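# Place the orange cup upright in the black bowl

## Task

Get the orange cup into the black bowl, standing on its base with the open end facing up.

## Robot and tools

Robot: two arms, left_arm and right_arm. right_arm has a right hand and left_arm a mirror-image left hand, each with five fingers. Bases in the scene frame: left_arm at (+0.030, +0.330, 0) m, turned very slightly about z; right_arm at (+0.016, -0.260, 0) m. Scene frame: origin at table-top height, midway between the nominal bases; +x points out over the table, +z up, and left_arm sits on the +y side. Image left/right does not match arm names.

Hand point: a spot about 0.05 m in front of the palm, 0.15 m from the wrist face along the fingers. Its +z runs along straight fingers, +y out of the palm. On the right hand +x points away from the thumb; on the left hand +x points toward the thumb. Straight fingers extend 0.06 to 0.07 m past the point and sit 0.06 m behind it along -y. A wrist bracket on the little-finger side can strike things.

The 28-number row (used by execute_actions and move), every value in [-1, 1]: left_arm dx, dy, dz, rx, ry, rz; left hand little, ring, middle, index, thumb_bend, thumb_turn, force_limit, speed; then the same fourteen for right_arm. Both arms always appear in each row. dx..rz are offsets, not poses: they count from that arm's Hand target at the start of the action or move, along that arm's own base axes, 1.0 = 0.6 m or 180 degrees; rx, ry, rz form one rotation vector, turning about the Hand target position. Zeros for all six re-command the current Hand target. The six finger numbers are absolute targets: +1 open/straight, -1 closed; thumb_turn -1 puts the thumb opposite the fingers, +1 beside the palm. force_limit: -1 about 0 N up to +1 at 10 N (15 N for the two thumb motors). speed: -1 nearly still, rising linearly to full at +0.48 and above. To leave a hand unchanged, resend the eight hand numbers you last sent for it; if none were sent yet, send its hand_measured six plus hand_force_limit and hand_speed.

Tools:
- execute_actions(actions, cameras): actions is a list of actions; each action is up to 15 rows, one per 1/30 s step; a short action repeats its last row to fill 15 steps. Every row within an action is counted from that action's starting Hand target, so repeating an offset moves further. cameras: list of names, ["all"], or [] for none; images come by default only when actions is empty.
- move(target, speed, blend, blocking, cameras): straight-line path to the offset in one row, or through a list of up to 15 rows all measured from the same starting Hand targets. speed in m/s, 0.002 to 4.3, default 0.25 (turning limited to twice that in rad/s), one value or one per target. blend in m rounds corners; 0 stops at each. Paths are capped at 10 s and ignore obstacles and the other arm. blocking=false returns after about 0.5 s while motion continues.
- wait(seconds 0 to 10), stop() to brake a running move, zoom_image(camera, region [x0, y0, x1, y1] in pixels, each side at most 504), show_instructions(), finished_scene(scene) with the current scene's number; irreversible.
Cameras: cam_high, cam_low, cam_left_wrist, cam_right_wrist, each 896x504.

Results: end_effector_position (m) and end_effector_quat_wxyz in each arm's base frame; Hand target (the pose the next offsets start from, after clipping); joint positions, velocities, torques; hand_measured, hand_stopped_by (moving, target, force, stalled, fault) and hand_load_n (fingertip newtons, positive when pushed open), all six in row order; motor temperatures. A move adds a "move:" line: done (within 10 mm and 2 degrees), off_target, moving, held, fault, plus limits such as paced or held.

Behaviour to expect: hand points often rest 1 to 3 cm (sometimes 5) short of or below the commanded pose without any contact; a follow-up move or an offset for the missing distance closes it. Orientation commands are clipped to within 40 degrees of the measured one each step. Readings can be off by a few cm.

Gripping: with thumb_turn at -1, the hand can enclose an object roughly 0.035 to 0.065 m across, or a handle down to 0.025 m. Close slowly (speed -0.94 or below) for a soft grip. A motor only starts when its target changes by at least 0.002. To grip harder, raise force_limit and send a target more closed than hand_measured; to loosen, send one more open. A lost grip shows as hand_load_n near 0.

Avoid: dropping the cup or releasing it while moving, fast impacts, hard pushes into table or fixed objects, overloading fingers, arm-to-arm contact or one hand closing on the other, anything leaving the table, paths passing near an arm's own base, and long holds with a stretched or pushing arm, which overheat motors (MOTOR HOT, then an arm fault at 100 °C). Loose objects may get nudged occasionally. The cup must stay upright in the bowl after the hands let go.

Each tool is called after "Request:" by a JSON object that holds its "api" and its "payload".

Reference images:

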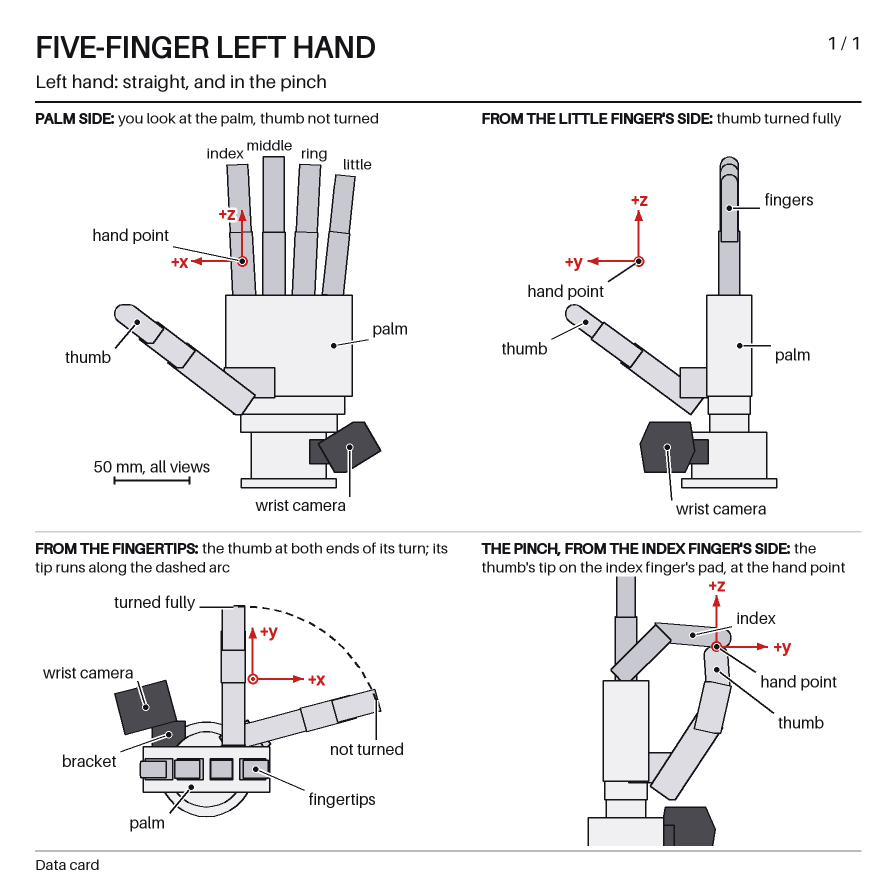

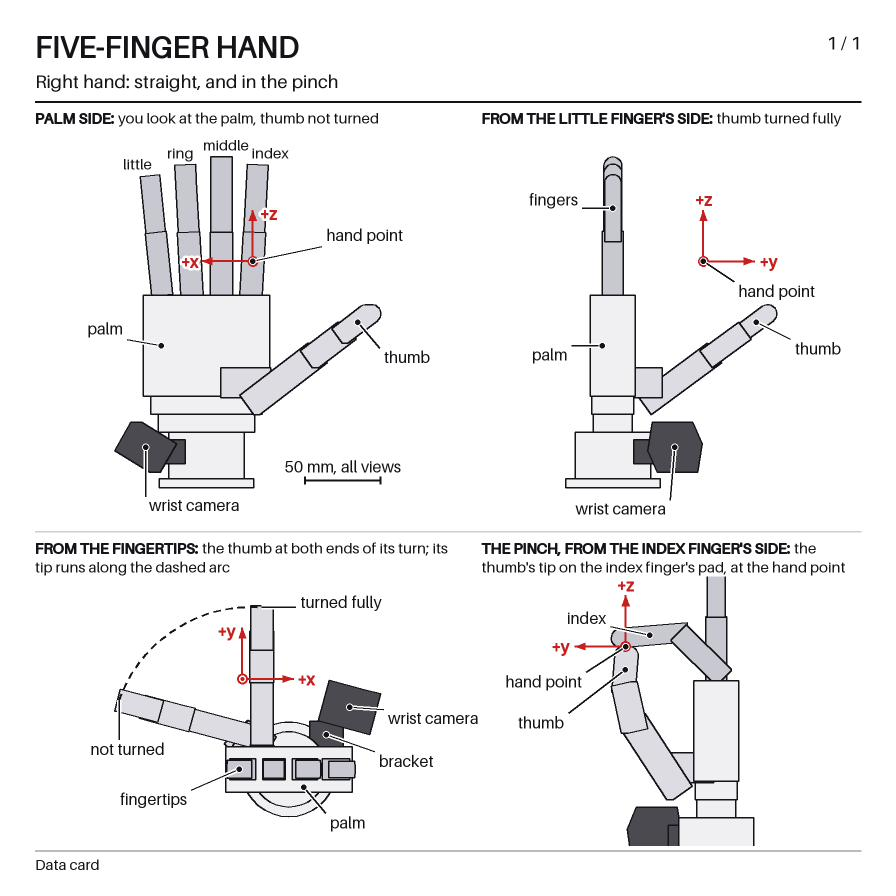

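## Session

Request:
{"api": "execute_actions", "payload": {"actions": []}}

Request:
{"api": "zoom_image", "payload": {"camera": "cam_high", "region": [370, 40, 790, 460]}}

Request:
{"api": "zoom_image", "payload": {"camera": "cam_low", "region": [400, 200, 680, 330]}}

Scene clock: 0.00 s.
left_arm: end_effector_position=(+0.5446, -0.2102, +0.3124) hand_measured=(+1.000, +1.000, +1.000, +1.000, +1.000, +1.000) hand_load_n=(+0.0, +0.0, +0.0, +0.0, +0.0, +0.0) hand_stopped_by=(target, target, target, target, target, target) hand_force_limit=0.00 hand_speed=-0.80 end_effector_quat_wxyz=(+0.021, +0.966, +0.068, +0.250) | right_arm: end_effector_position=(+0.6066, +0.1662, +0.1301) hand_measured=(+1.000, +1.000, +1.000, +1.000, +1.000, +1.000) hand_load_n=(+0.0, +0.0, +0.0, +0.0, +0.0, +0.0) hand_stopped_by=(target, target, target, target, target, target) hand_force_limit=0.00 hand_speed=-0.80 end_effector_quat_wxyz=(-0.580, +0.686, -0.418, -0.135)
Joint positions: left_arm=[-0.352 1.408 1.442 -1.121 -0.162 -2.023] | right_arm=[-0.039 1.969 1.444 -0.307 -1.168 -0.014]
Joint velocities: within noise
Joint torques (N m): no reading
Motor temperatures (°C): left_arm=[24 29 34 26 24 22] | right_arm=[29 26 30 22 24 22]
Heat: left arm: hottest elbow 34 °C; right arm: hottest elbow 30 °C.
Hand target: left_arm +0.5498, -0.2121, +0.3283; +0.027, +0.962, +0.069, +0.264 | right_arm +0.6159, +0.1659, +0.1480; -0.589, +0.689, -0.405, -0.120
camera_calibration:
cam_left_wrist: T_world_to_cam=[[0.123743, 0.989513, 0.0745065, 0.118786], [0.484162, -0.125745, 0.865896, -0.564823], [0.866184, -0.0710753, -0.494645, -0.218244], [0, 0, 0, 1]] pos_world=[0.447806, -0.204076, 0.372274]
cam_right_wrist: T_world_to_cam=[[-0.526819, -0.100424, -0.844024, 0.445555], [-0.837205, -0.110189, 0.535674, 0.456424], [-0.146796, 0.988824, -0.026026, 0.0478546], [0, 0, 0, 1]] pos_world=[0.623873, 0.0477174, 0.13281]

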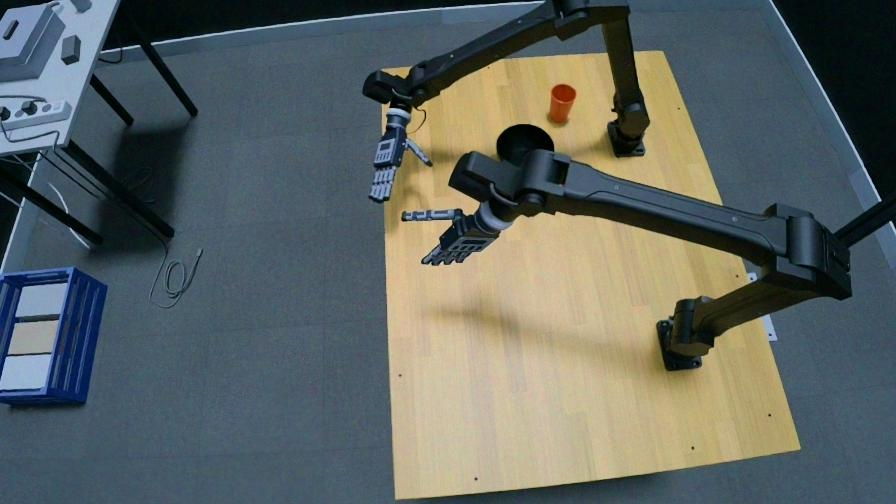

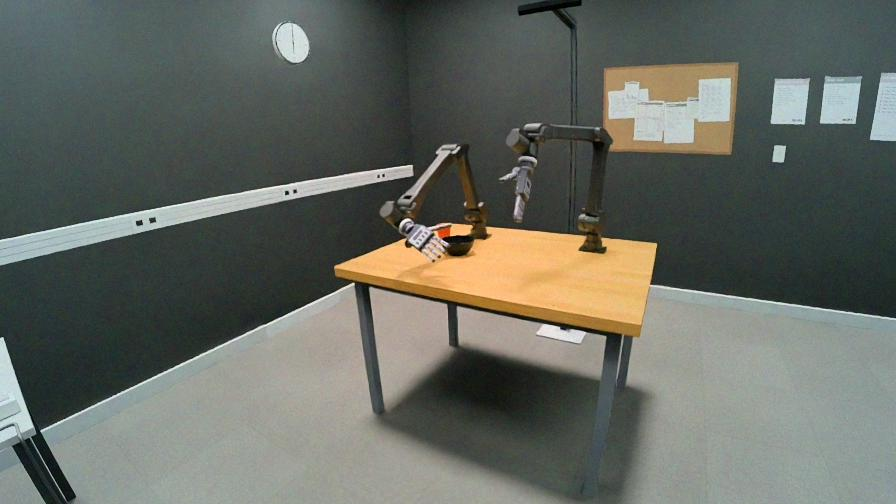

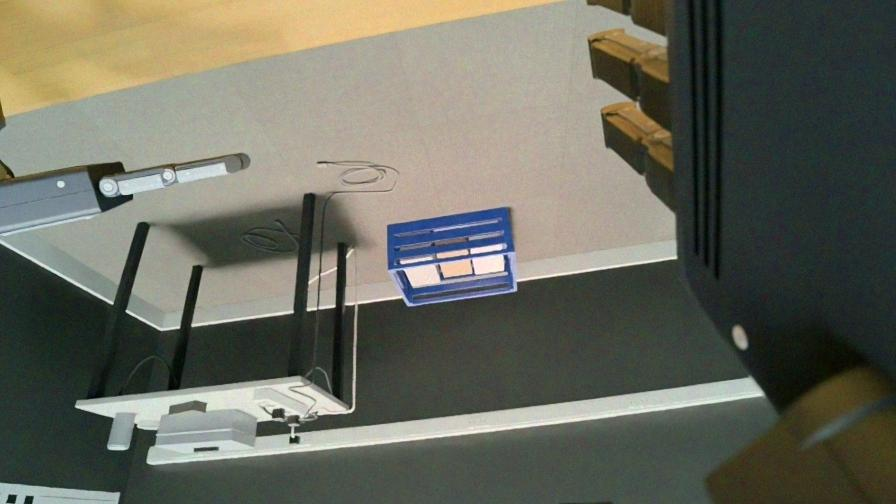

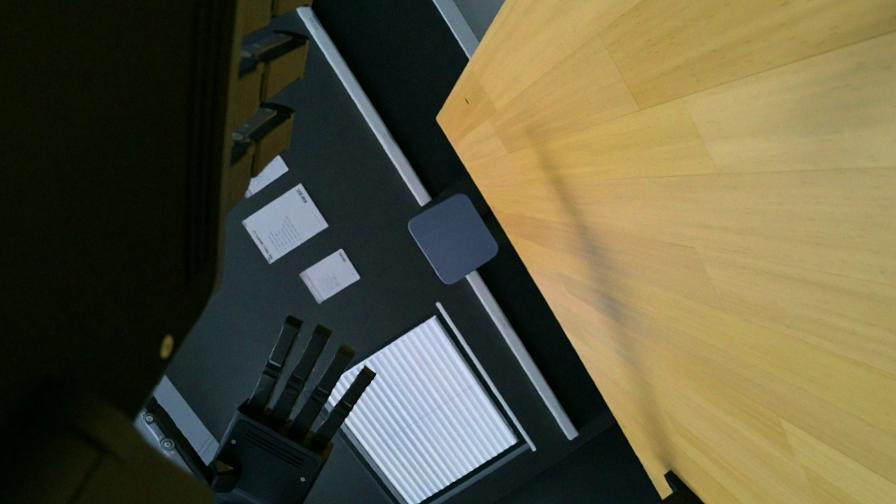

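Scaled by 1.200.

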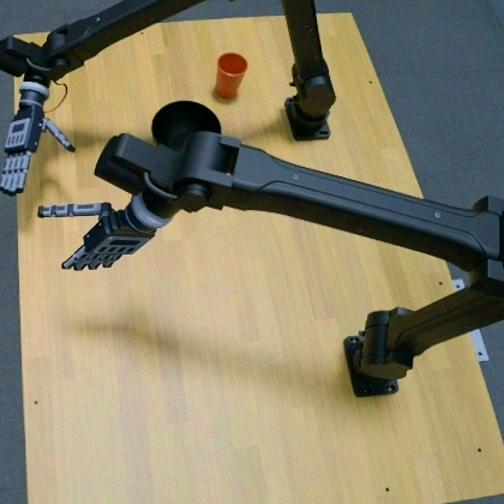

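Scaled by 1.800.

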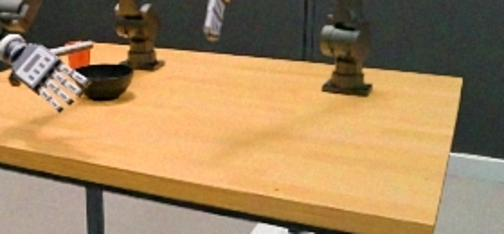

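Request:
{"api": "move", "payload": {"target": [0,0,0,0,0,0,1,1,1,1,1,1,0,-0.8,-0.7148,-0.4482,0.0867,-0.2030,-0.1062,-0.1695,0.3,0.3,0.6,0.6,1,-1,-0.3,0], "speed": 0.3, "cameras": ["cam_right_wrist","cam_high","cam_low"]}}

Scene clock: 41.43 s.
left_arm: end_effector_position=(+0.5446, -0.2102, +0.3124) hand_measured=(+1.000, +1.000, +1.000, +1.000, +1.000, +1.000) hand_load_n=(+0.0, +0.0, +0.0, +0.0, +0.0, +0.0) hand_stopped_by=(target, target, target, target, target, target) hand_force_limit=0.00 hand_speed=-0.80 end_effector_quat_wxyz=(+0.021, +0.966, +0.068, +0.250) | right_arm: end_effector_position=(+0.1828, -0.0875, +0.1827) hand_measured=(+0.300, +0.300, +0.600, +0.600, +1.000, -1.000) hand_load_n=(+0.0, +0.0, +0.0, +0.0, +0.0, +0.0) hand_stopped_by=(target, target, target, target, target, target) hand_force_limit=-0.30 hand_speed=0.00 end_effector_quat_wxyz=(-0.425, +0.713, -0.493, +0.260)
Joint positions: left_arm=[-0.352 1.408 1.442 -1.121 -0.162 -2.023] | right_arm=[-1.187 0.821 0.692 -1.498 -1.042 -1.581]
Joint torques (N m): left_arm=[1.9 -10.87 11.34 1.16 -0.1 -0.13] | right_arm=[-0.5 0.5 13.57 -0.65 -0.71 -0.24]
Motor temperatures (°C): left_arm=[24 30 40 26 24 22] | right_arm=[29 31 34 22 25 22]
Heat: left arm: hottest elbow 40 °C; right arm: hottest elbow 34 °C.
Hand target: left_arm +0.5498, -0.2121, +0.3283; +0.027, +0.962, +0.069, +0.264 | right_arm +0.1871, -0.1031, +0.2001; -0.415, +0.718, -0.484, +0.280
Off the commanded pose: left_arm 0.017 m, 2 deg | right_arm 0.024 m, 3 deg.
move: off_target (left_arm, right_arm)
camera_calibration:
cam_right_wrist: T_world_to_cam=[[-0.358455, -0.41131, -0.838054, 0.182077], [-0.830268, 0.550883, 0.0847561, 0.184298], [0.426808, 0.72619, -0.538964, 0.203783], [0, 0, 0, 1]] pos_world=[0.131306, -0.174622, 0.246801]
Images, in order (width x height): cam_high 896x504, cam_low 896x504, cam_right_wrist 896x504.

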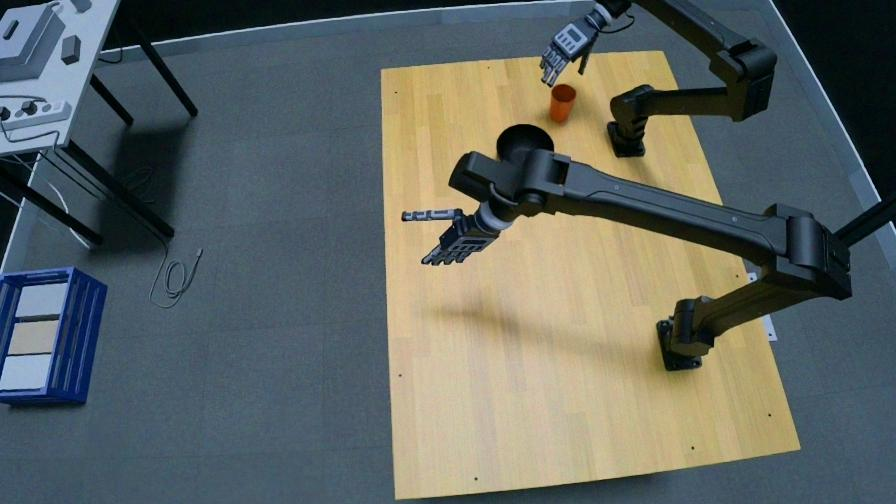

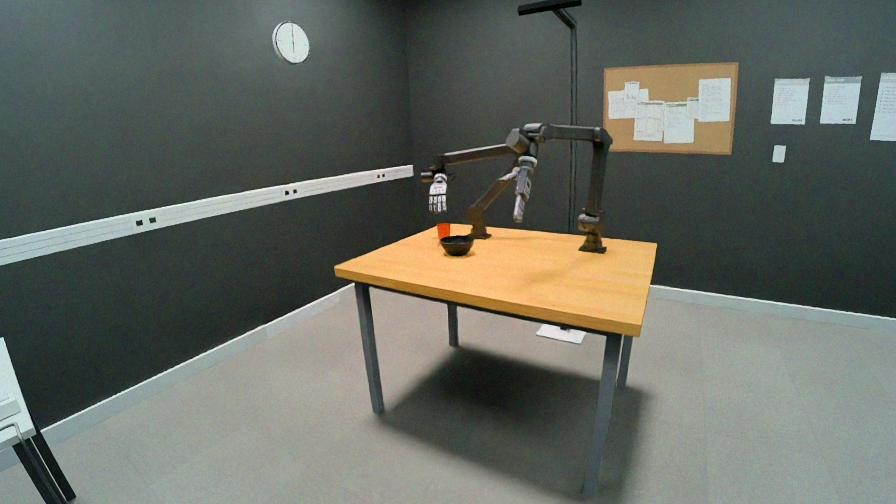

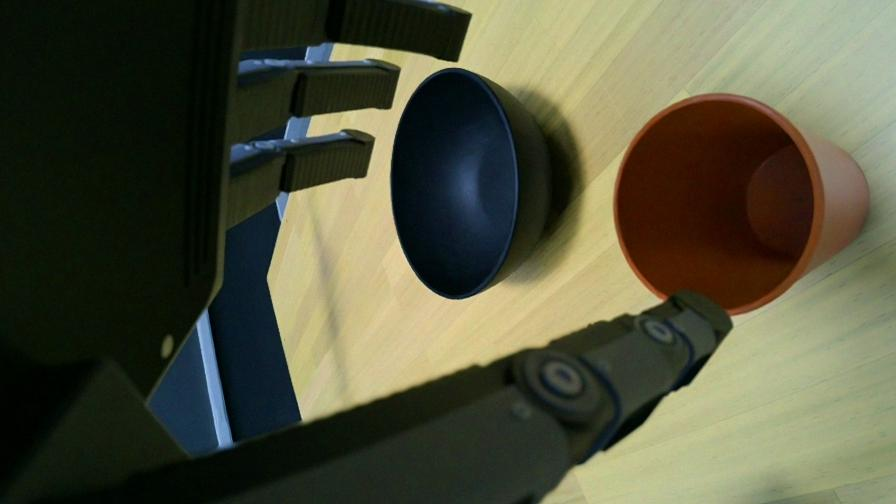

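Request:
{"api": "move", "payload": {"target": [0,0,0,0,0,0,1,1,1,1,1,1,0,-0.8,-0.0172,-0.0045,-0.1335,0,0,0,0.3,0.3,0.6,0.6,1,-1,-0.3,0], "speed": 0.2, "cameras": ["cam_right_wrist"]}}

Scene clock: 63.33 s.
left_arm: end_effector_position=(+0.5446, -0.2102, +0.3124) hand_measured=(+1.000, +1.000, +1.000, +1.000, +1.000, +1.000) hand_load_n=(+0.0, +0.0, +0.0, +0.0, +0.0, +0.0) hand_stopped_by=(target, target, target, target, target, target) hand_force_limit=0.00 hand_speed=-0.80 end_effector_quat_wxyz=(+0.021, +0.966, +0.068, +0.250) | right_arm: end_effector_position=(+0.1759, -0.0993, +0.1199) hand_measured=(+0.300, +0.300, +0.600, +0.600, +1.000, -1.000) hand_load_n=(+0.0, +0.0, +0.0, +0.0, +0.0, +0.0) hand_stopped_by=(target, target, target, target, target, target) hand_force_limit=-0.30 hand_speed=0.00 end_effector_quat_wxyz=(-0.419, +0.716, -0.487, +0.273)
Joint positions: left_arm=[-0.352 1.408 1.442 -1.121 -0.162 -2.023] | right_arm=[-1.247 0.906 0.563 -1.353 -1.042 -1.695]
Joint torques (N m): left_arm=[2.02 -10.87 11.33 1.2 -0.1 -0.12] | right_arm=[-0.15 -0.03 9.01 -0.06 -0.58 -0.25]
Heat: left arm: hottest elbow 41 °C; right arm: hottest elbow 36 °C.
Hand target: left_arm +0.5498, -0.2121, +0.3283; +0.027, +0.962, +0.069, +0.264 | right_arm +0.1767, -0.1057, +0.1199; -0.415, +0.718, -0.484, +0.280
Off the commanded pose: left_arm 0.017 m, 2 deg | right_arm 0.007 m, 1 deg.
move: off_target (left_arm)
camera_calibration:
cam_right_wrist: T_world_to_cam=[[-0.347057, -0.431869, -0.83249, 0.117525], [-0.829783, 0.555067, 0.0579778, 0.194], [0.437049, 0.710908, -0.550998, 0.179575], [0, 0, 0, 1]] pos_world=[0.123283, -0.184588, 0.185536]
Images, in order (width x height): cam_right_wrist 896x504.

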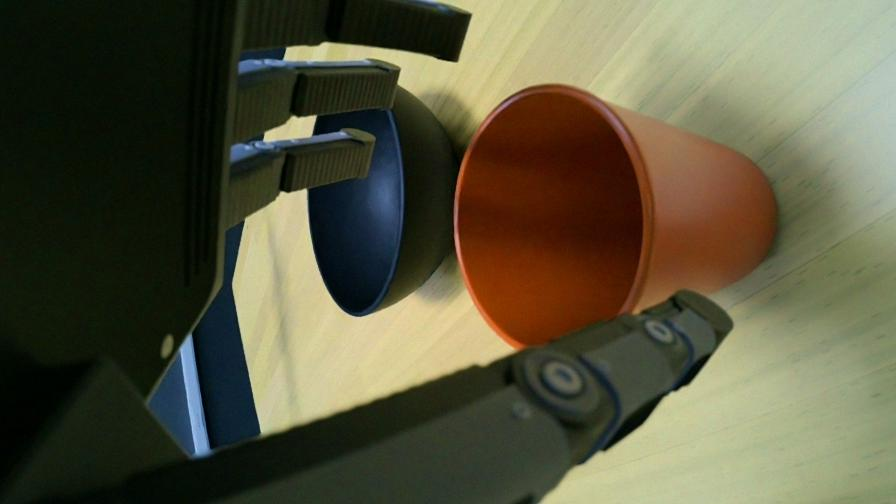

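Request:
{"api": "move", "payload": {"target": [[0,0,0,0,0,0,1,1,1,1,1,1,0,-0.8,-0.003,-0.0055,-0.005,0,0,0,0.3,0.3,0.6,0.6,1,-1,-0.3,0],[0,0,0,0,0,0,1,1,1,1,1,1,0,-0.8,-0.003,-0.0055,-0.0975,0,0,0,0.3,0.3,0.6,0.6,1,-1,-0.3,0]], "speed": 0.12, "cameras": ["cam_right_wrist"]}}

Scene clock: 79.20 s.
left_arm: end_effector_position=(+0.5446, -0.2102, +0.3124) hand_measured=(+1.000, +1.000, +1.000, +1.000, +1.000, +1.000) hand_load_n=(+0.0, +0.0, +0.0, +0.0, +0.0, +0.0) hand_stopped_by=(target, target, target, target, target, target) hand_force_limit=0.00 hand_speed=-0.80 end_effector_quat_wxyz=(+0.021, +0.966, +0.068, +0.250) | right_arm: end_effector_position=(+0.1746, -0.1052, +0.0626) hand_measured=(+0.300, +0.300, +0.600, +0.600, +1.000, -1.000) hand_load_n=(+0.0, -0.5, +0.0, +0.0, +0.0, +0.0) hand_stopped_by=(target, target, target, target, target, target) hand_force_limit=-0.30 hand_speed=0.00 end_effector_quat_wxyz=(-0.417, +0.718, -0.484, +0.277)
Joint positions: left_arm=[-0.352 1.408 1.442 -1.121 -0.162 -2.023] | right_arm=[-1.265 1.028 0.461 -1.149 -1.042 -1.733]
Joint torques (N m): left_arm=[2.14 -10.81 11.3 1.18 -0.1 -0.11] | right_arm=[0.09 -0.67 7.84 -0.16 -0.52 -0.13]
Heat: left arm: hottest elbow 42 °C; right arm: hottest elbow 35 °C.
Hand target: left_arm +0.5498, -0.2121, +0.3283; +0.027, +0.962, +0.069, +0.264 | right_arm +0.1748, -0.1090, +0.0614; -0.415, +0.718, -0.484, +0.280
Off the commanded pose: left_arm 0.017 m, 2 deg | right_arm 0.004 m, 0 deg.
move: off_target (left_arm)
camera_calibration:
cam_right_wrist: T_world_to_cam=[[-0.340868, -0.441845, -0.829809, 0.0645018], [-0.83107, 0.554239, 0.0462726, 0.2004], [0.439467, 0.705402, -0.556126, 0.152124], [0, 0, 0, 1]] pos_world=[0.121679, -0.189878, 0.128851]
Images, in order (width x height): cam_right_wrist 896x504.

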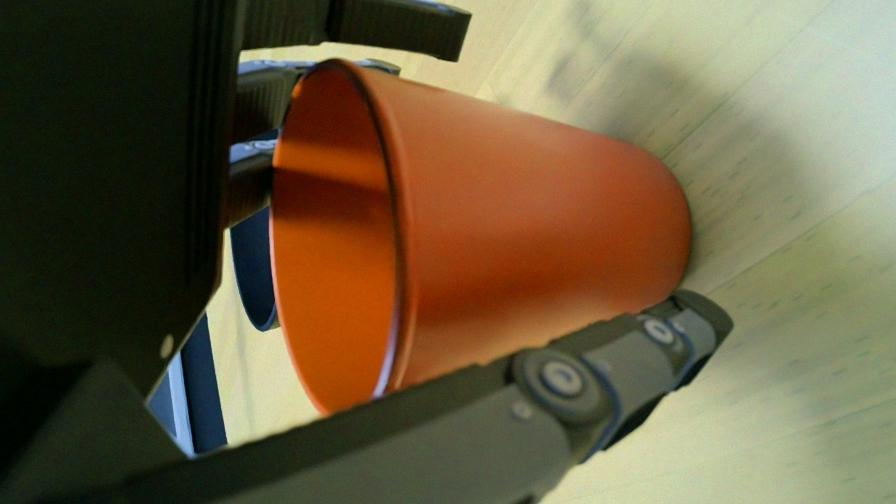

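Request:
{"api": "move", "payload": {"target": [[0,0,0,0,0,0,1,1,1,1,1,1,0,-0.8,0,0,0,0,0,0,0.3,0.3,0.35,0.35,1,-1,-0.3,-0.7],[0,0,0,0,0,0,1,1,1,1,1,1,0,-0.8,0,0,0,0,0,0,0.3,0.3,-0.1,-0.1,0.2,-1,-0.3,-0.88]], "speed": 0.12, "cameras": ["cam_right_wrist"]}}

Scene clock: 86.10 s.
left_arm: end_effector_position=(+0.5446, -0.2102, +0.3124) hand_measured=(+1.000, +1.000, +1.000, +1.000, +1.000, +1.000) hand_load_n=(+0.0, +0.0, +0.0, +0.0, +0.0, +0.0) hand_stopped_by=(target, target, target, target, target, target) hand_force_limit=0.00 hand_speed=-0.80 end_effector_quat_wxyz=(+0.021, +0.966, +0.068, +0.250) | right_arm: end_effector_position=(+0.1753, -0.1052, +0.0631) hand_measured=(+0.300, +0.300, +0.062, +0.084, +0.916, -1.000) hand_load_n=(+0.0, +0.0, +3.5, +3.0, +15.0, +0.0) hand_stopped_by=(target, target, force, force, force, target) hand_force_limit=-0.30 hand_speed=-0.88 end_effector_quat_wxyz=(-0.418, +0.717, -0.483, +0.279)
Joint positions: left_arm=[-0.352 1.408 1.442 -1.121 -0.162 -2.023] | right_arm=[-1.265 1.028 0.461 -1.149 -1.046 -1.733]
Joint torques (N m): left_arm=[2.14 -10.64 11.34 1.21 -0.11 -0.11] | right_arm=[0.15 -0.67 7.84 -0.12 -0.36 -0.13]
Heat: left arm: hottest elbow 42 °C; right arm: hottest elbow 35 °C.
Hand target: left_arm +0.5498, -0.2121, +0.3283; +0.027, +0.962, +0.069, +0.264 | right_arm +0.1749, -0.1090, +0.0614; -0.415, +0.718, -0.484, +0.280
Off the commanded pose: left_arm 0.017 m, 2 deg | right_arm 0.004 m, 0 deg.
move: off_target (left_arm)
camera_calibration:
cam_right_wrist: T_world_to_cam=[[-0.337901, -0.440625, -0.831668, 0.064903], [-0.830928, 0.554658, 0.0437379, 0.201108], [0.442019, 0.705836, -0.553548, 0.151495], [0, 0, 0, 1]] pos_world=[0.122073, -0.189879, 0.129041]
Images, in order (width x height): cam_right_wrist 896x504.

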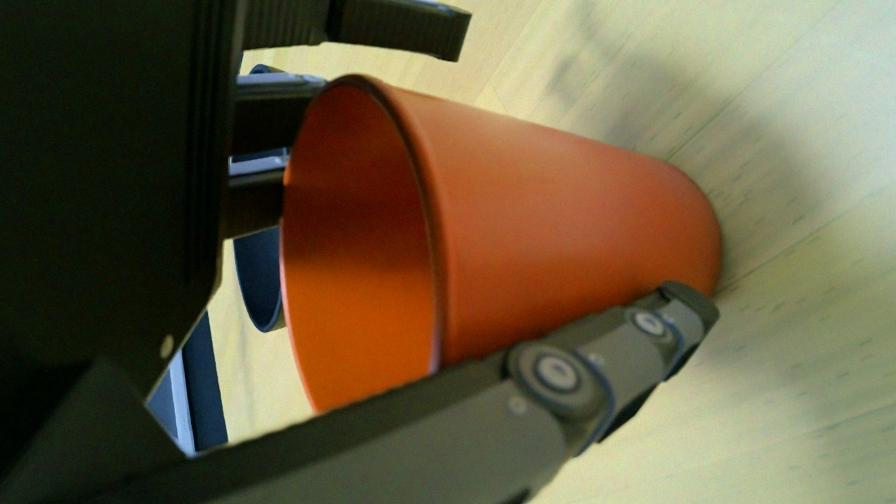

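Request:
{"api": "move", "payload": {"target": [[0,0,0,0,0,0,1,1,1,1,1,1,0,-0.8,0,0,0,0,0,0,0.3,0.3,-0.1,-0.1,0.926,-1,-0.3,-0.88]], "speed": 0.12}}

Scene clock: 91.70 s.
left_arm: end_effector_position=(+0.5446, -0.2102, +0.3124) hand_measured=(+1.000, +1.000, +1.000, +1.000, +1.000, +1.000) hand_load_n=(+0.0, +0.0, +0.0, +0.0, +0.0, +0.0) hand_stopped_by=(target, target, target, target, target, target) hand_force_limit=0.00 hand_speed=-0.80 end_effector_quat_wxyz=(+0.021, +0.966, +0.068, +0.250) | right_arm: end_effector_position=(+0.1753, -0.1052, +0.0631) hand_measured=(+0.300, +0.300, +0.062, +0.084, +0.930, -1.000) hand_load_n=(+0.0, +0.0, +2.5, +2.0, +9.5, +0.0) hand_stopped_by=(target, target, force, force, force, target) hand_force_limit=-0.30 hand_speed=-0.88 end_effector_quat_wxyz=(-0.418, +0.717, -0.483, +0.279)
Joint positions: left_arm=[-0.352 1.408 1.442 -1.121 -0.162 -2.023] | right_arm=[-1.265 1.028 0.461 -1.149 -1.046 -1.733]
Joint torques (N m): left_arm=[1.9 -10.81 11.41 1.26 -0.1 -0.14] | right_arm=[0.15 -0.67 7.83 -0.12 -0.36 -0.13]
Heat: left arm: hottest elbow 42 °C; right arm: hottest elbow 35 °C.
Hand target: left_arm +0.5498, -0.2121, +0.3283; +0.027, +0.962, +0.069, +0.264 | right_arm +0.1749, -0.1090, +0.0614; -0.415, +0.718, -0.484, +0.280
Off the commanded pose: left_arm 0.017 m, 2 deg | right_arm 0.004 m, 0 deg.
move: off_target (left_arm)

Request:
{"api": "move", "payload": {"target": [[0,0,0,0,0,0,1,1,1,1,1,1,0,-0.8,0,0,0.2393,0,0,0,0.3,0.3,-0.1,-0.1,0.926,-1,-0.3,-0.88],[0,0,0,0,0,0,1,1,1,1,1,1,0,-0.8,0.2268,0.2658,0.2393,0,0,0.2744,0.3,0.3,-0.1,-0.1,0.926,-1,-0.3,-0.88]], "speed": [0.15,0.18], "blend": [0.04,0], "cameras": ["cam_right_wrist","cam_low","cam_high"]}}

Request:
{"api": "zoom_image", "payload": {"camera": "cam_low", "region": [400, 160, 520, 280]}}

Scene clock: 127.33 s.
left_arm: end_effector_position=(+0.5446, -0.2102, +0.3124) hand_measured=(+1.000, +1.000, +1.000, +1.000, +1.000, +1.000) hand_load_n=(+0.0, +0.0, +0.0, +0.0, +0.0, +0.0) hand_stopped_by=(target, target, target, target, target, target) hand_force_limit=0.00 hand_speed=-0.80 end_effector_quat_wxyz=(+0.021, +0.966, +0.068, +0.250) | right_arm: end_effector_position=(+0.2924, +0.0534, +0.1897) hand_measured=(+0.300, +0.300, +0.062, +0.084, +0.930, -1.000) hand_load_n=(+0.0, +0.0, +2.5, +2.0, +10.0, +0.5) hand_stopped_by=(target, target, force, force, force, target) hand_force_limit=-0.30 hand_speed=-0.88 end_effector_quat_wxyz=(-0.497, +0.850, -0.162, +0.059)
Joint positions: left_arm=[-0.352 1.408 1.442 -1.121 -0.162 -2.023] | right_arm=[-0.306 1.145 0.899 -1.326 -1.049 -1.5]
Joint torques (N m): left_arm=[1.85 -10.52 11.28 1.17 -0.1 -0.11] | right_arm=[1.44 -4.25 13.53 -0.03 -0.47 -0.21]
Heat: left arm: hottest elbow 43 °C; right arm: hottest elbow 35 °C.
Hand target: left_arm +0.5498, -0.2121, +0.3283; +0.027, +0.962, +0.069, +0.264 | right_arm +0.3109, +0.0504, +0.2049; -0.494, +0.855, -0.140, +0.081
Off the commanded pose: left_arm 0.017 m, 2 deg | right_arm 0.024 m, 4 deg.
move: off_target (left_arm, right_arm)
camera_calibration:
cam_right_wrist: T_world_to_cam=[[0.0569023, -0.532874, -0.844279, 0.171463], [-0.96334, -0.251376, 0.0937315, 0.277212], [-0.262179, 0.807995, -0.527643, 0.253363], [0, 0, 0, 1]] pos_world=[0.323719, -0.0436634, 0.252464]
Images, in order (width x height): cam_high 896x504, cam_low 896x504, cam_right_wrist 896x504.

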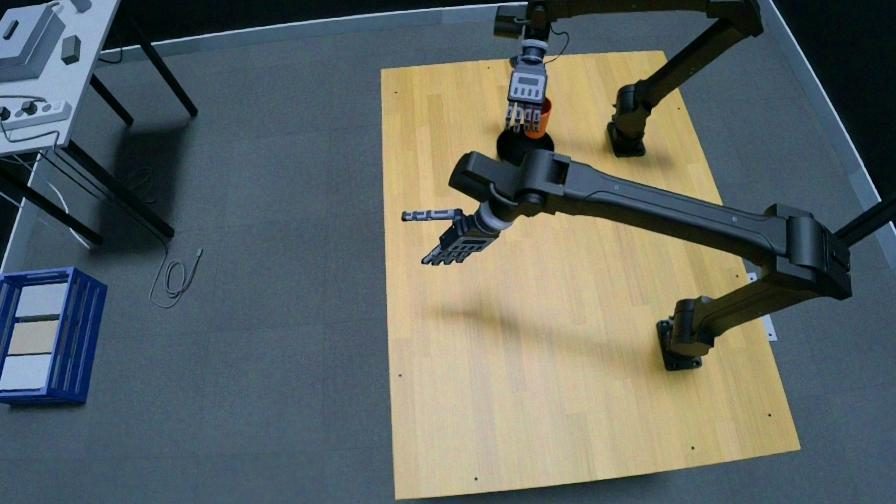

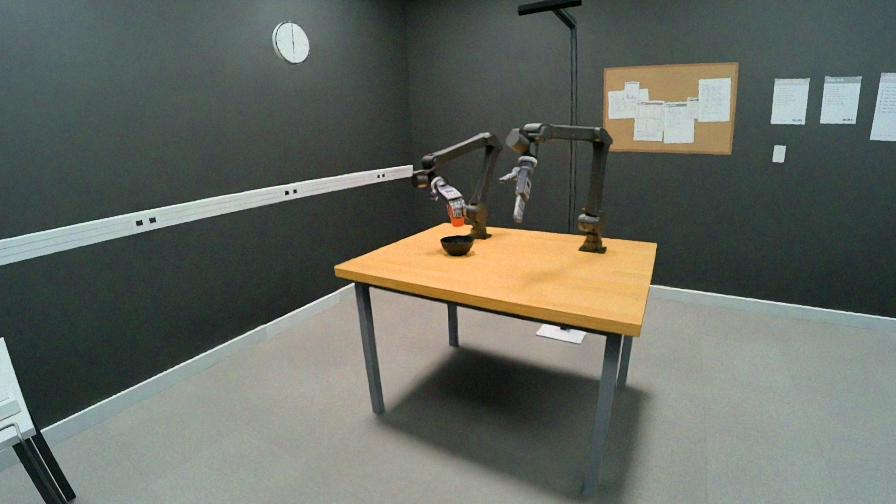

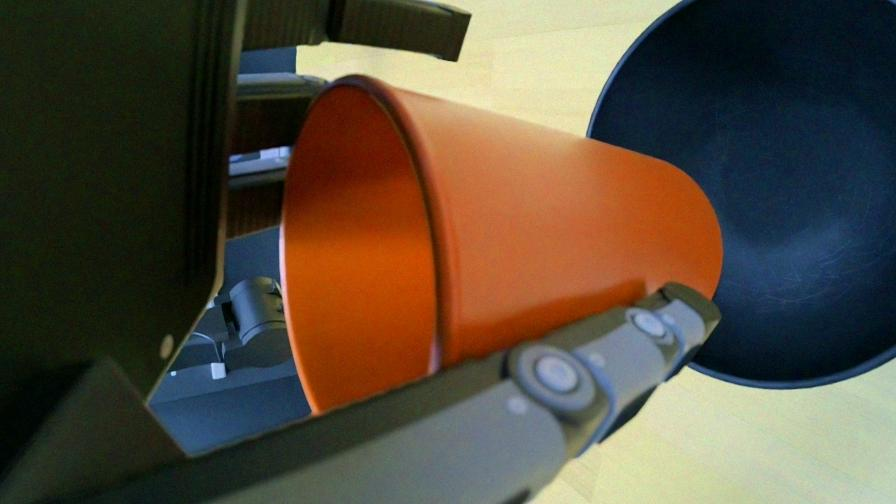

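Scaled by 4.200.

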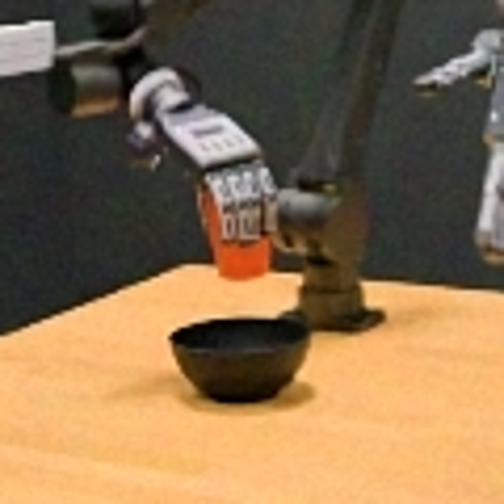

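Request:
{"api": "move", "payload": {"target": [0,0,0,0,0,0,1,1,1,1,1,1,0,-0.8,-0.008,0.002,-0.1432,0,0,0,0.3,0.3,-0.1,-0.1,0.926,-1,-0.3,-0.88], "speed": 0.15, "cameras": ["cam_right_wrist","cam_low","cam_high"]}}

Request:
{"api": "zoom_image", "payload": {"camera": "cam_low", "region": [420, 190, 500, 270]}}

Request:
{"api": "zoom_image", "payload": {"camera": "cam_high", "region": [470, 80, 590, 200]}}

Scene clock: 157.00 s.
left_arm: end_effector_position=(+0.5446, -0.2102, +0.3124) hand_measured=(+1.000, +1.000, +1.000, +1.000, +1.000, +1.000) hand_load_n=(+0.0, +0.0, +0.0, +0.0, +0.0, +0.0) hand_stopped_by=(target, target, target, target, target, target) hand_force_limit=0.00 hand_speed=-0.80 end_effector_quat_wxyz=(+0.021, +0.966, +0.068, +0.250) | right_arm: end_effector_position=(+0.3016, +0.0502, +0.1187) hand_measured=(+0.300, +0.300, +0.062, +0.084, +0.930, -1.000) hand_load_n=(+0.0, +0.0, +2.5, +2.0, +10.0, +0.0) hand_stopped_by=(target, target, force, force, force, target) hand_force_limit=-0.30 hand_speed=-0.88 end_effector_quat_wxyz=(-0.495, +0.853, -0.149, +0.078)
Joint positions: left_arm=[-0.352 1.408 1.442 -1.121 -0.162 -2.023] | right_arm=[-0.306 1.22 0.764 -1.076 -1.048 -1.508]
Joint torques (N m): left_arm=[2.2 -10.75 11.33 1.24 -0.11 -0.12] | right_arm=[1.44 -4.89 8.96 0.2 -0.5 -0.15]
Heat: left arm: hottest elbow 44 °C; right arm: hottest elbow 36 °C.
Hand target: left_arm +0.5498, -0.2121, +0.3283; +0.027, +0.962, +0.069, +0.264 | right_arm +0.3062, +0.0517, +0.1192; -0.494, +0.855, -0.140, +0.081
Off the commanded pose: left_arm 0.017 m, 2 deg | right_arm 0.005 m, 1 deg.
move: off_target (left_arm)
camera_calibration:
cam_right_wrist: T_world_to_cam=[[0.0961739, -0.54506, -0.832863, 0.0967535], [-0.965576, -0.25426, 0.0548997, 0.29733], [-0.241687, 0.798912, -0.55075, 0.218022], [0, 0, 0, 1]] pos_world=[0.330483, -0.0458446, 0.184335]
Images, in order (width x height): cam_high 896x504, cam_low 896x504, cam_right_wrist 896x504.

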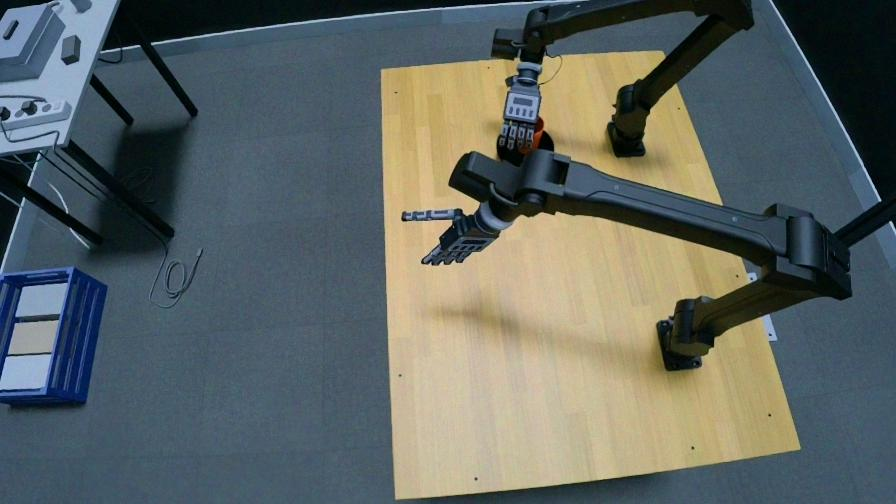

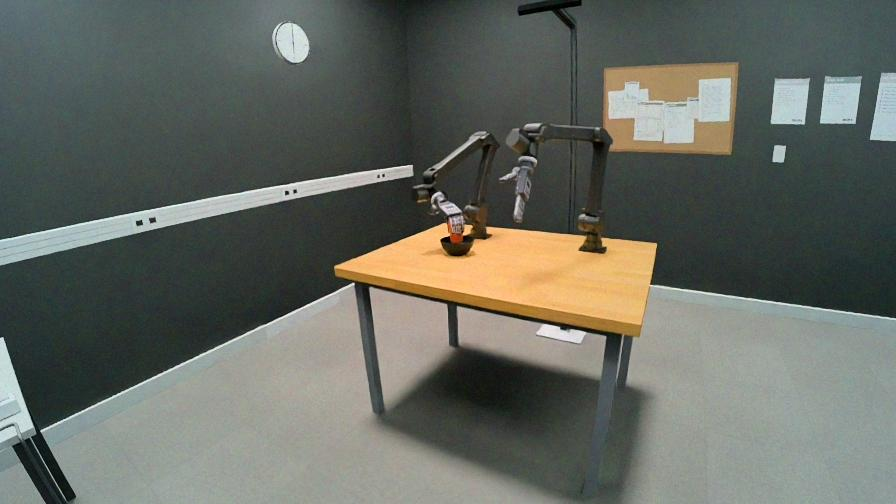

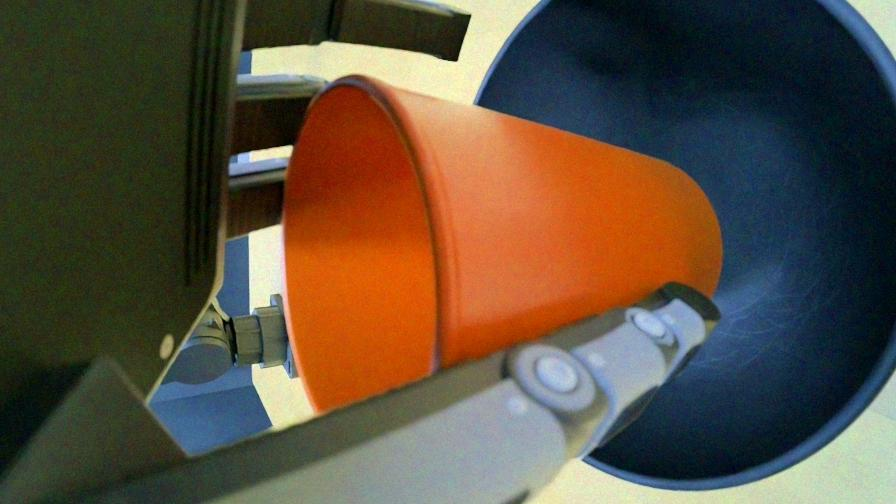

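Scaled by 6.300.

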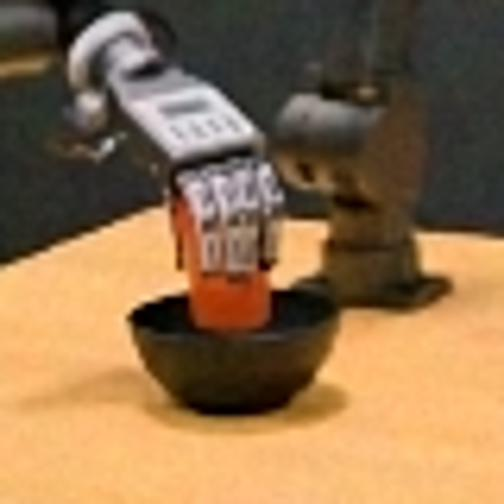

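Scaled by 4.200.

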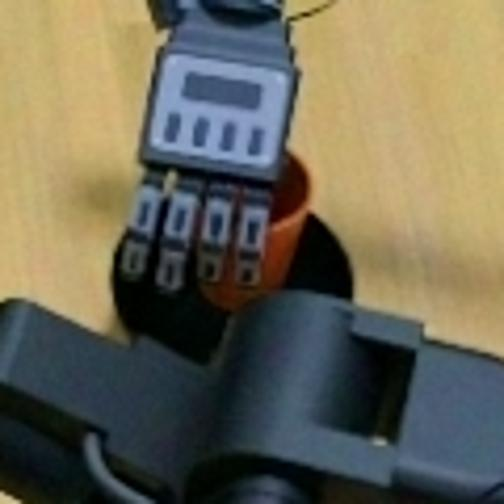

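Request:
{"api": "move", "payload": {"target": [[0,0,0,0,0,0,1,1,1,1,1,1,0,-0.8,0,0,0,0,0,0,0.0,0.3,-0.1,-0.1,0.926,-1,-0.3,-0.5],[0,0,0,0,0,0,1,1,1,1,1,1,0,-0.8,0.0063,0.0058,-0.0587,0,0,0,0.0,0.3,-0.1,-0.1,0.926,-1,-0.3,-0.5],[0,0,0,0,0,0,1,1,1,1,1,1,0,-0.8,0.0063,0.0058,-0.08,0,0,0,0.0,0.3,-0.1,-0.1,0.926,-1,-0.3,-0.5]], "speed": [0.1,0.1,0.04], "cameras": ["cam_right_wrist","cam_low","cam_high"]}}

Request:
{"api": "zoom_image", "payload": {"camera": "cam_low", "region": [420, 190, 500, 270]}}

Scene clock: 185.93 s.
left_arm: end_effector_position=(+0.5446, -0.2102, +0.3124) hand_measured=(+1.000, +1.000, +1.000, +1.000, +1.000, +1.000) hand_load_n=(+0.0, +0.0, +0.0, +0.0, -0.5, +0.0) hand_stopped_by=(target, target, target, target, target, target) hand_force_limit=0.00 hand_speed=-0.80 end_effector_quat_wxyz=(+0.021, +0.966, +0.068, +0.250) | right_arm: end_effector_position=(+0.3059, +0.0527, +0.0716) hand_measured=(+0.000, +0.300, +0.062, +0.084, +0.930, -1.000) hand_load_n=(-0.5, +0.0, +2.5, +2.0, +10.5, +0.0) hand_stopped_by=(target, target, force, force, force, target) hand_force_limit=-0.30 hand_speed=-0.50 end_effector_quat_wxyz=(-0.494, +0.854, -0.142, +0.082)
Joint positions: left_arm=[-0.352 1.408 1.442 -1.121 -0.162 -2.023] | right_arm=[-0.293 1.3 0.688 -0.896 -1.048 -1.498]
Joint torques (N m): left_arm=[1.73 -10.7 11.41 1.2 -0.1 -0.13] | right_arm=[1.55 -5.13 8.25 0.24 -0.48 0.06]
Heat: left arm: hottest elbow 44 °C; right arm: hottest elbow 36 °C.
Hand target: left_arm +0.5498, -0.2121, +0.3283; +0.027, +0.962, +0.069, +0.264 | right_arm +0.3099, +0.0552, +0.0710; -0.494, +0.855, -0.140, +0.081
Off the commanded pose: left_arm 0.017 m, 2 deg | right_arm 0.005 m, 0 deg.
move: off_target (left_arm)
camera_calibration:
cam_right_wrist: T_world_to_cam=[[0.112701, -0.54815, -0.828752, 0.0532929], [-0.964266, -0.261602, 0.0418983, 0.305572], [-0.23977, 0.794416, -0.558045, 0.191191], [0, 0, 0, 1]] pos_world=[0.334489, -0.0427346, 0.138057]
Images, in order (width x height): cam_high 896x504, cam_low 896x504, cam_right_wrist 896x504.

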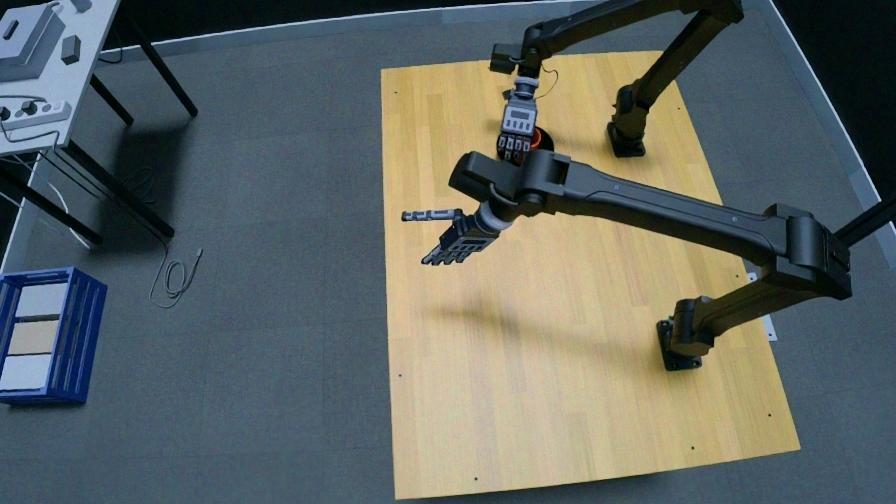

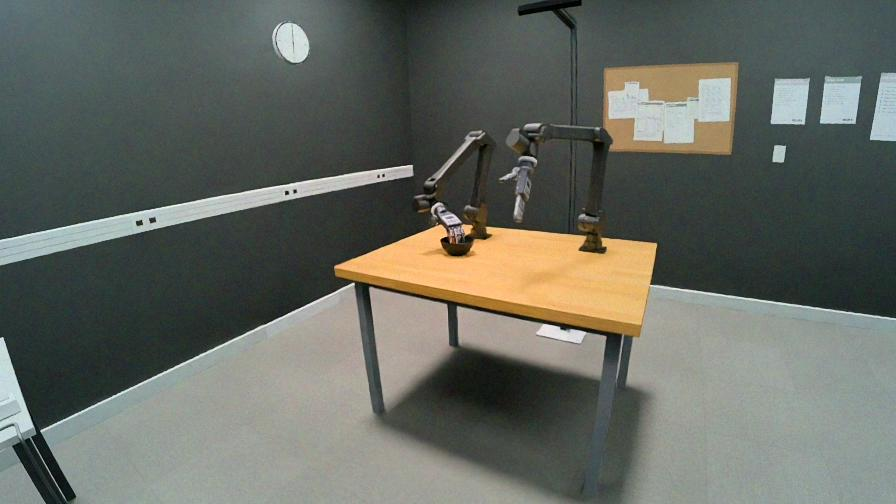

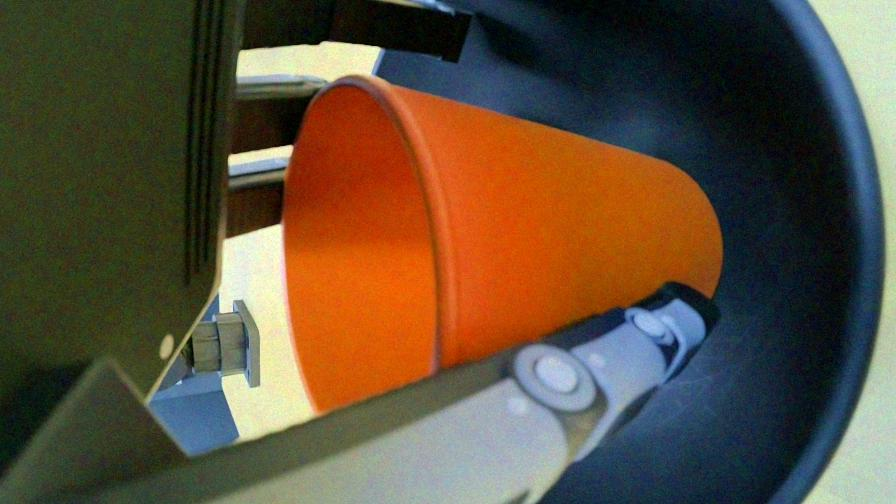

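Scaled by 6.300.

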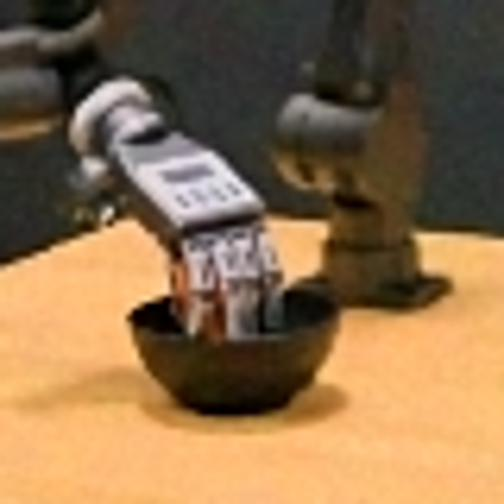

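Request:
{"api": "move", "payload": {"target": [0,0,0,0,0,0,1,1,1,1,1,1,0,-0.8,0,0,-0.012,0,0,0,0.0,0.3,-0.1,-0.1,0.926,-1,-0.3,-0.5], "speed": 0.04}}

Scene clock: 191.13 s.
left_arm: end_effector_position=(+0.5446, -0.2102, +0.3124) hand_measured=(+1.000, +1.000, +1.000, +1.000, +1.000, +1.000) hand_load_n=(+0.0, -0.5, +0.0, +0.0, +0.0, +0.0) hand_stopped_by=(target, target, target, target, target, target) hand_force_limit=0.00 hand_speed=-0.80 end_effector_quat_wxyz=(+0.021, +0.966, +0.068, +0.250) | right_arm: end_effector_position=(+0.3077, +0.0526, +0.0704) hand_measured=(+0.000, +0.300, +0.062, +0.084, +0.930, -1.000) hand_load_n=(-1.5, +0.0, +2.5, +2.0, +10.0, +0.0) hand_stopped_by=(target, target, force, force, force, target) hand_force_limit=-0.30 hand_speed=-0.50 end_effector_quat_wxyz=(-0.495, +0.853, -0.143, +0.085)
Joint positions: left_arm=[-0.352 1.408 1.442 -1.121 -0.162 -2.023] | right_arm=[-0.293 1.301 0.685 -0.879 -1.05 -1.488]
Joint torques (N m): left_arm=[2.02 -10.87 11.37 1.21 -0.1 -0.12] | right_arm=[1.61 -4.13 7.61 0.68 -0.4 -0.08]
Heat: left arm: hottest elbow 44 °C; right arm: hottest elbow 36 °C.
Hand target: left_arm +0.5498, -0.2121, +0.3283; +0.027, +0.962, +0.069, +0.264 | right_arm +0.3099, +0.0551, +0.0639; -0.494, +0.855, -0.140, +0.081
Off the commanded pose: left_arm 0.017 m, 2 deg | right_arm 0.007 m, 1 deg.
move: off_target (left_arm)


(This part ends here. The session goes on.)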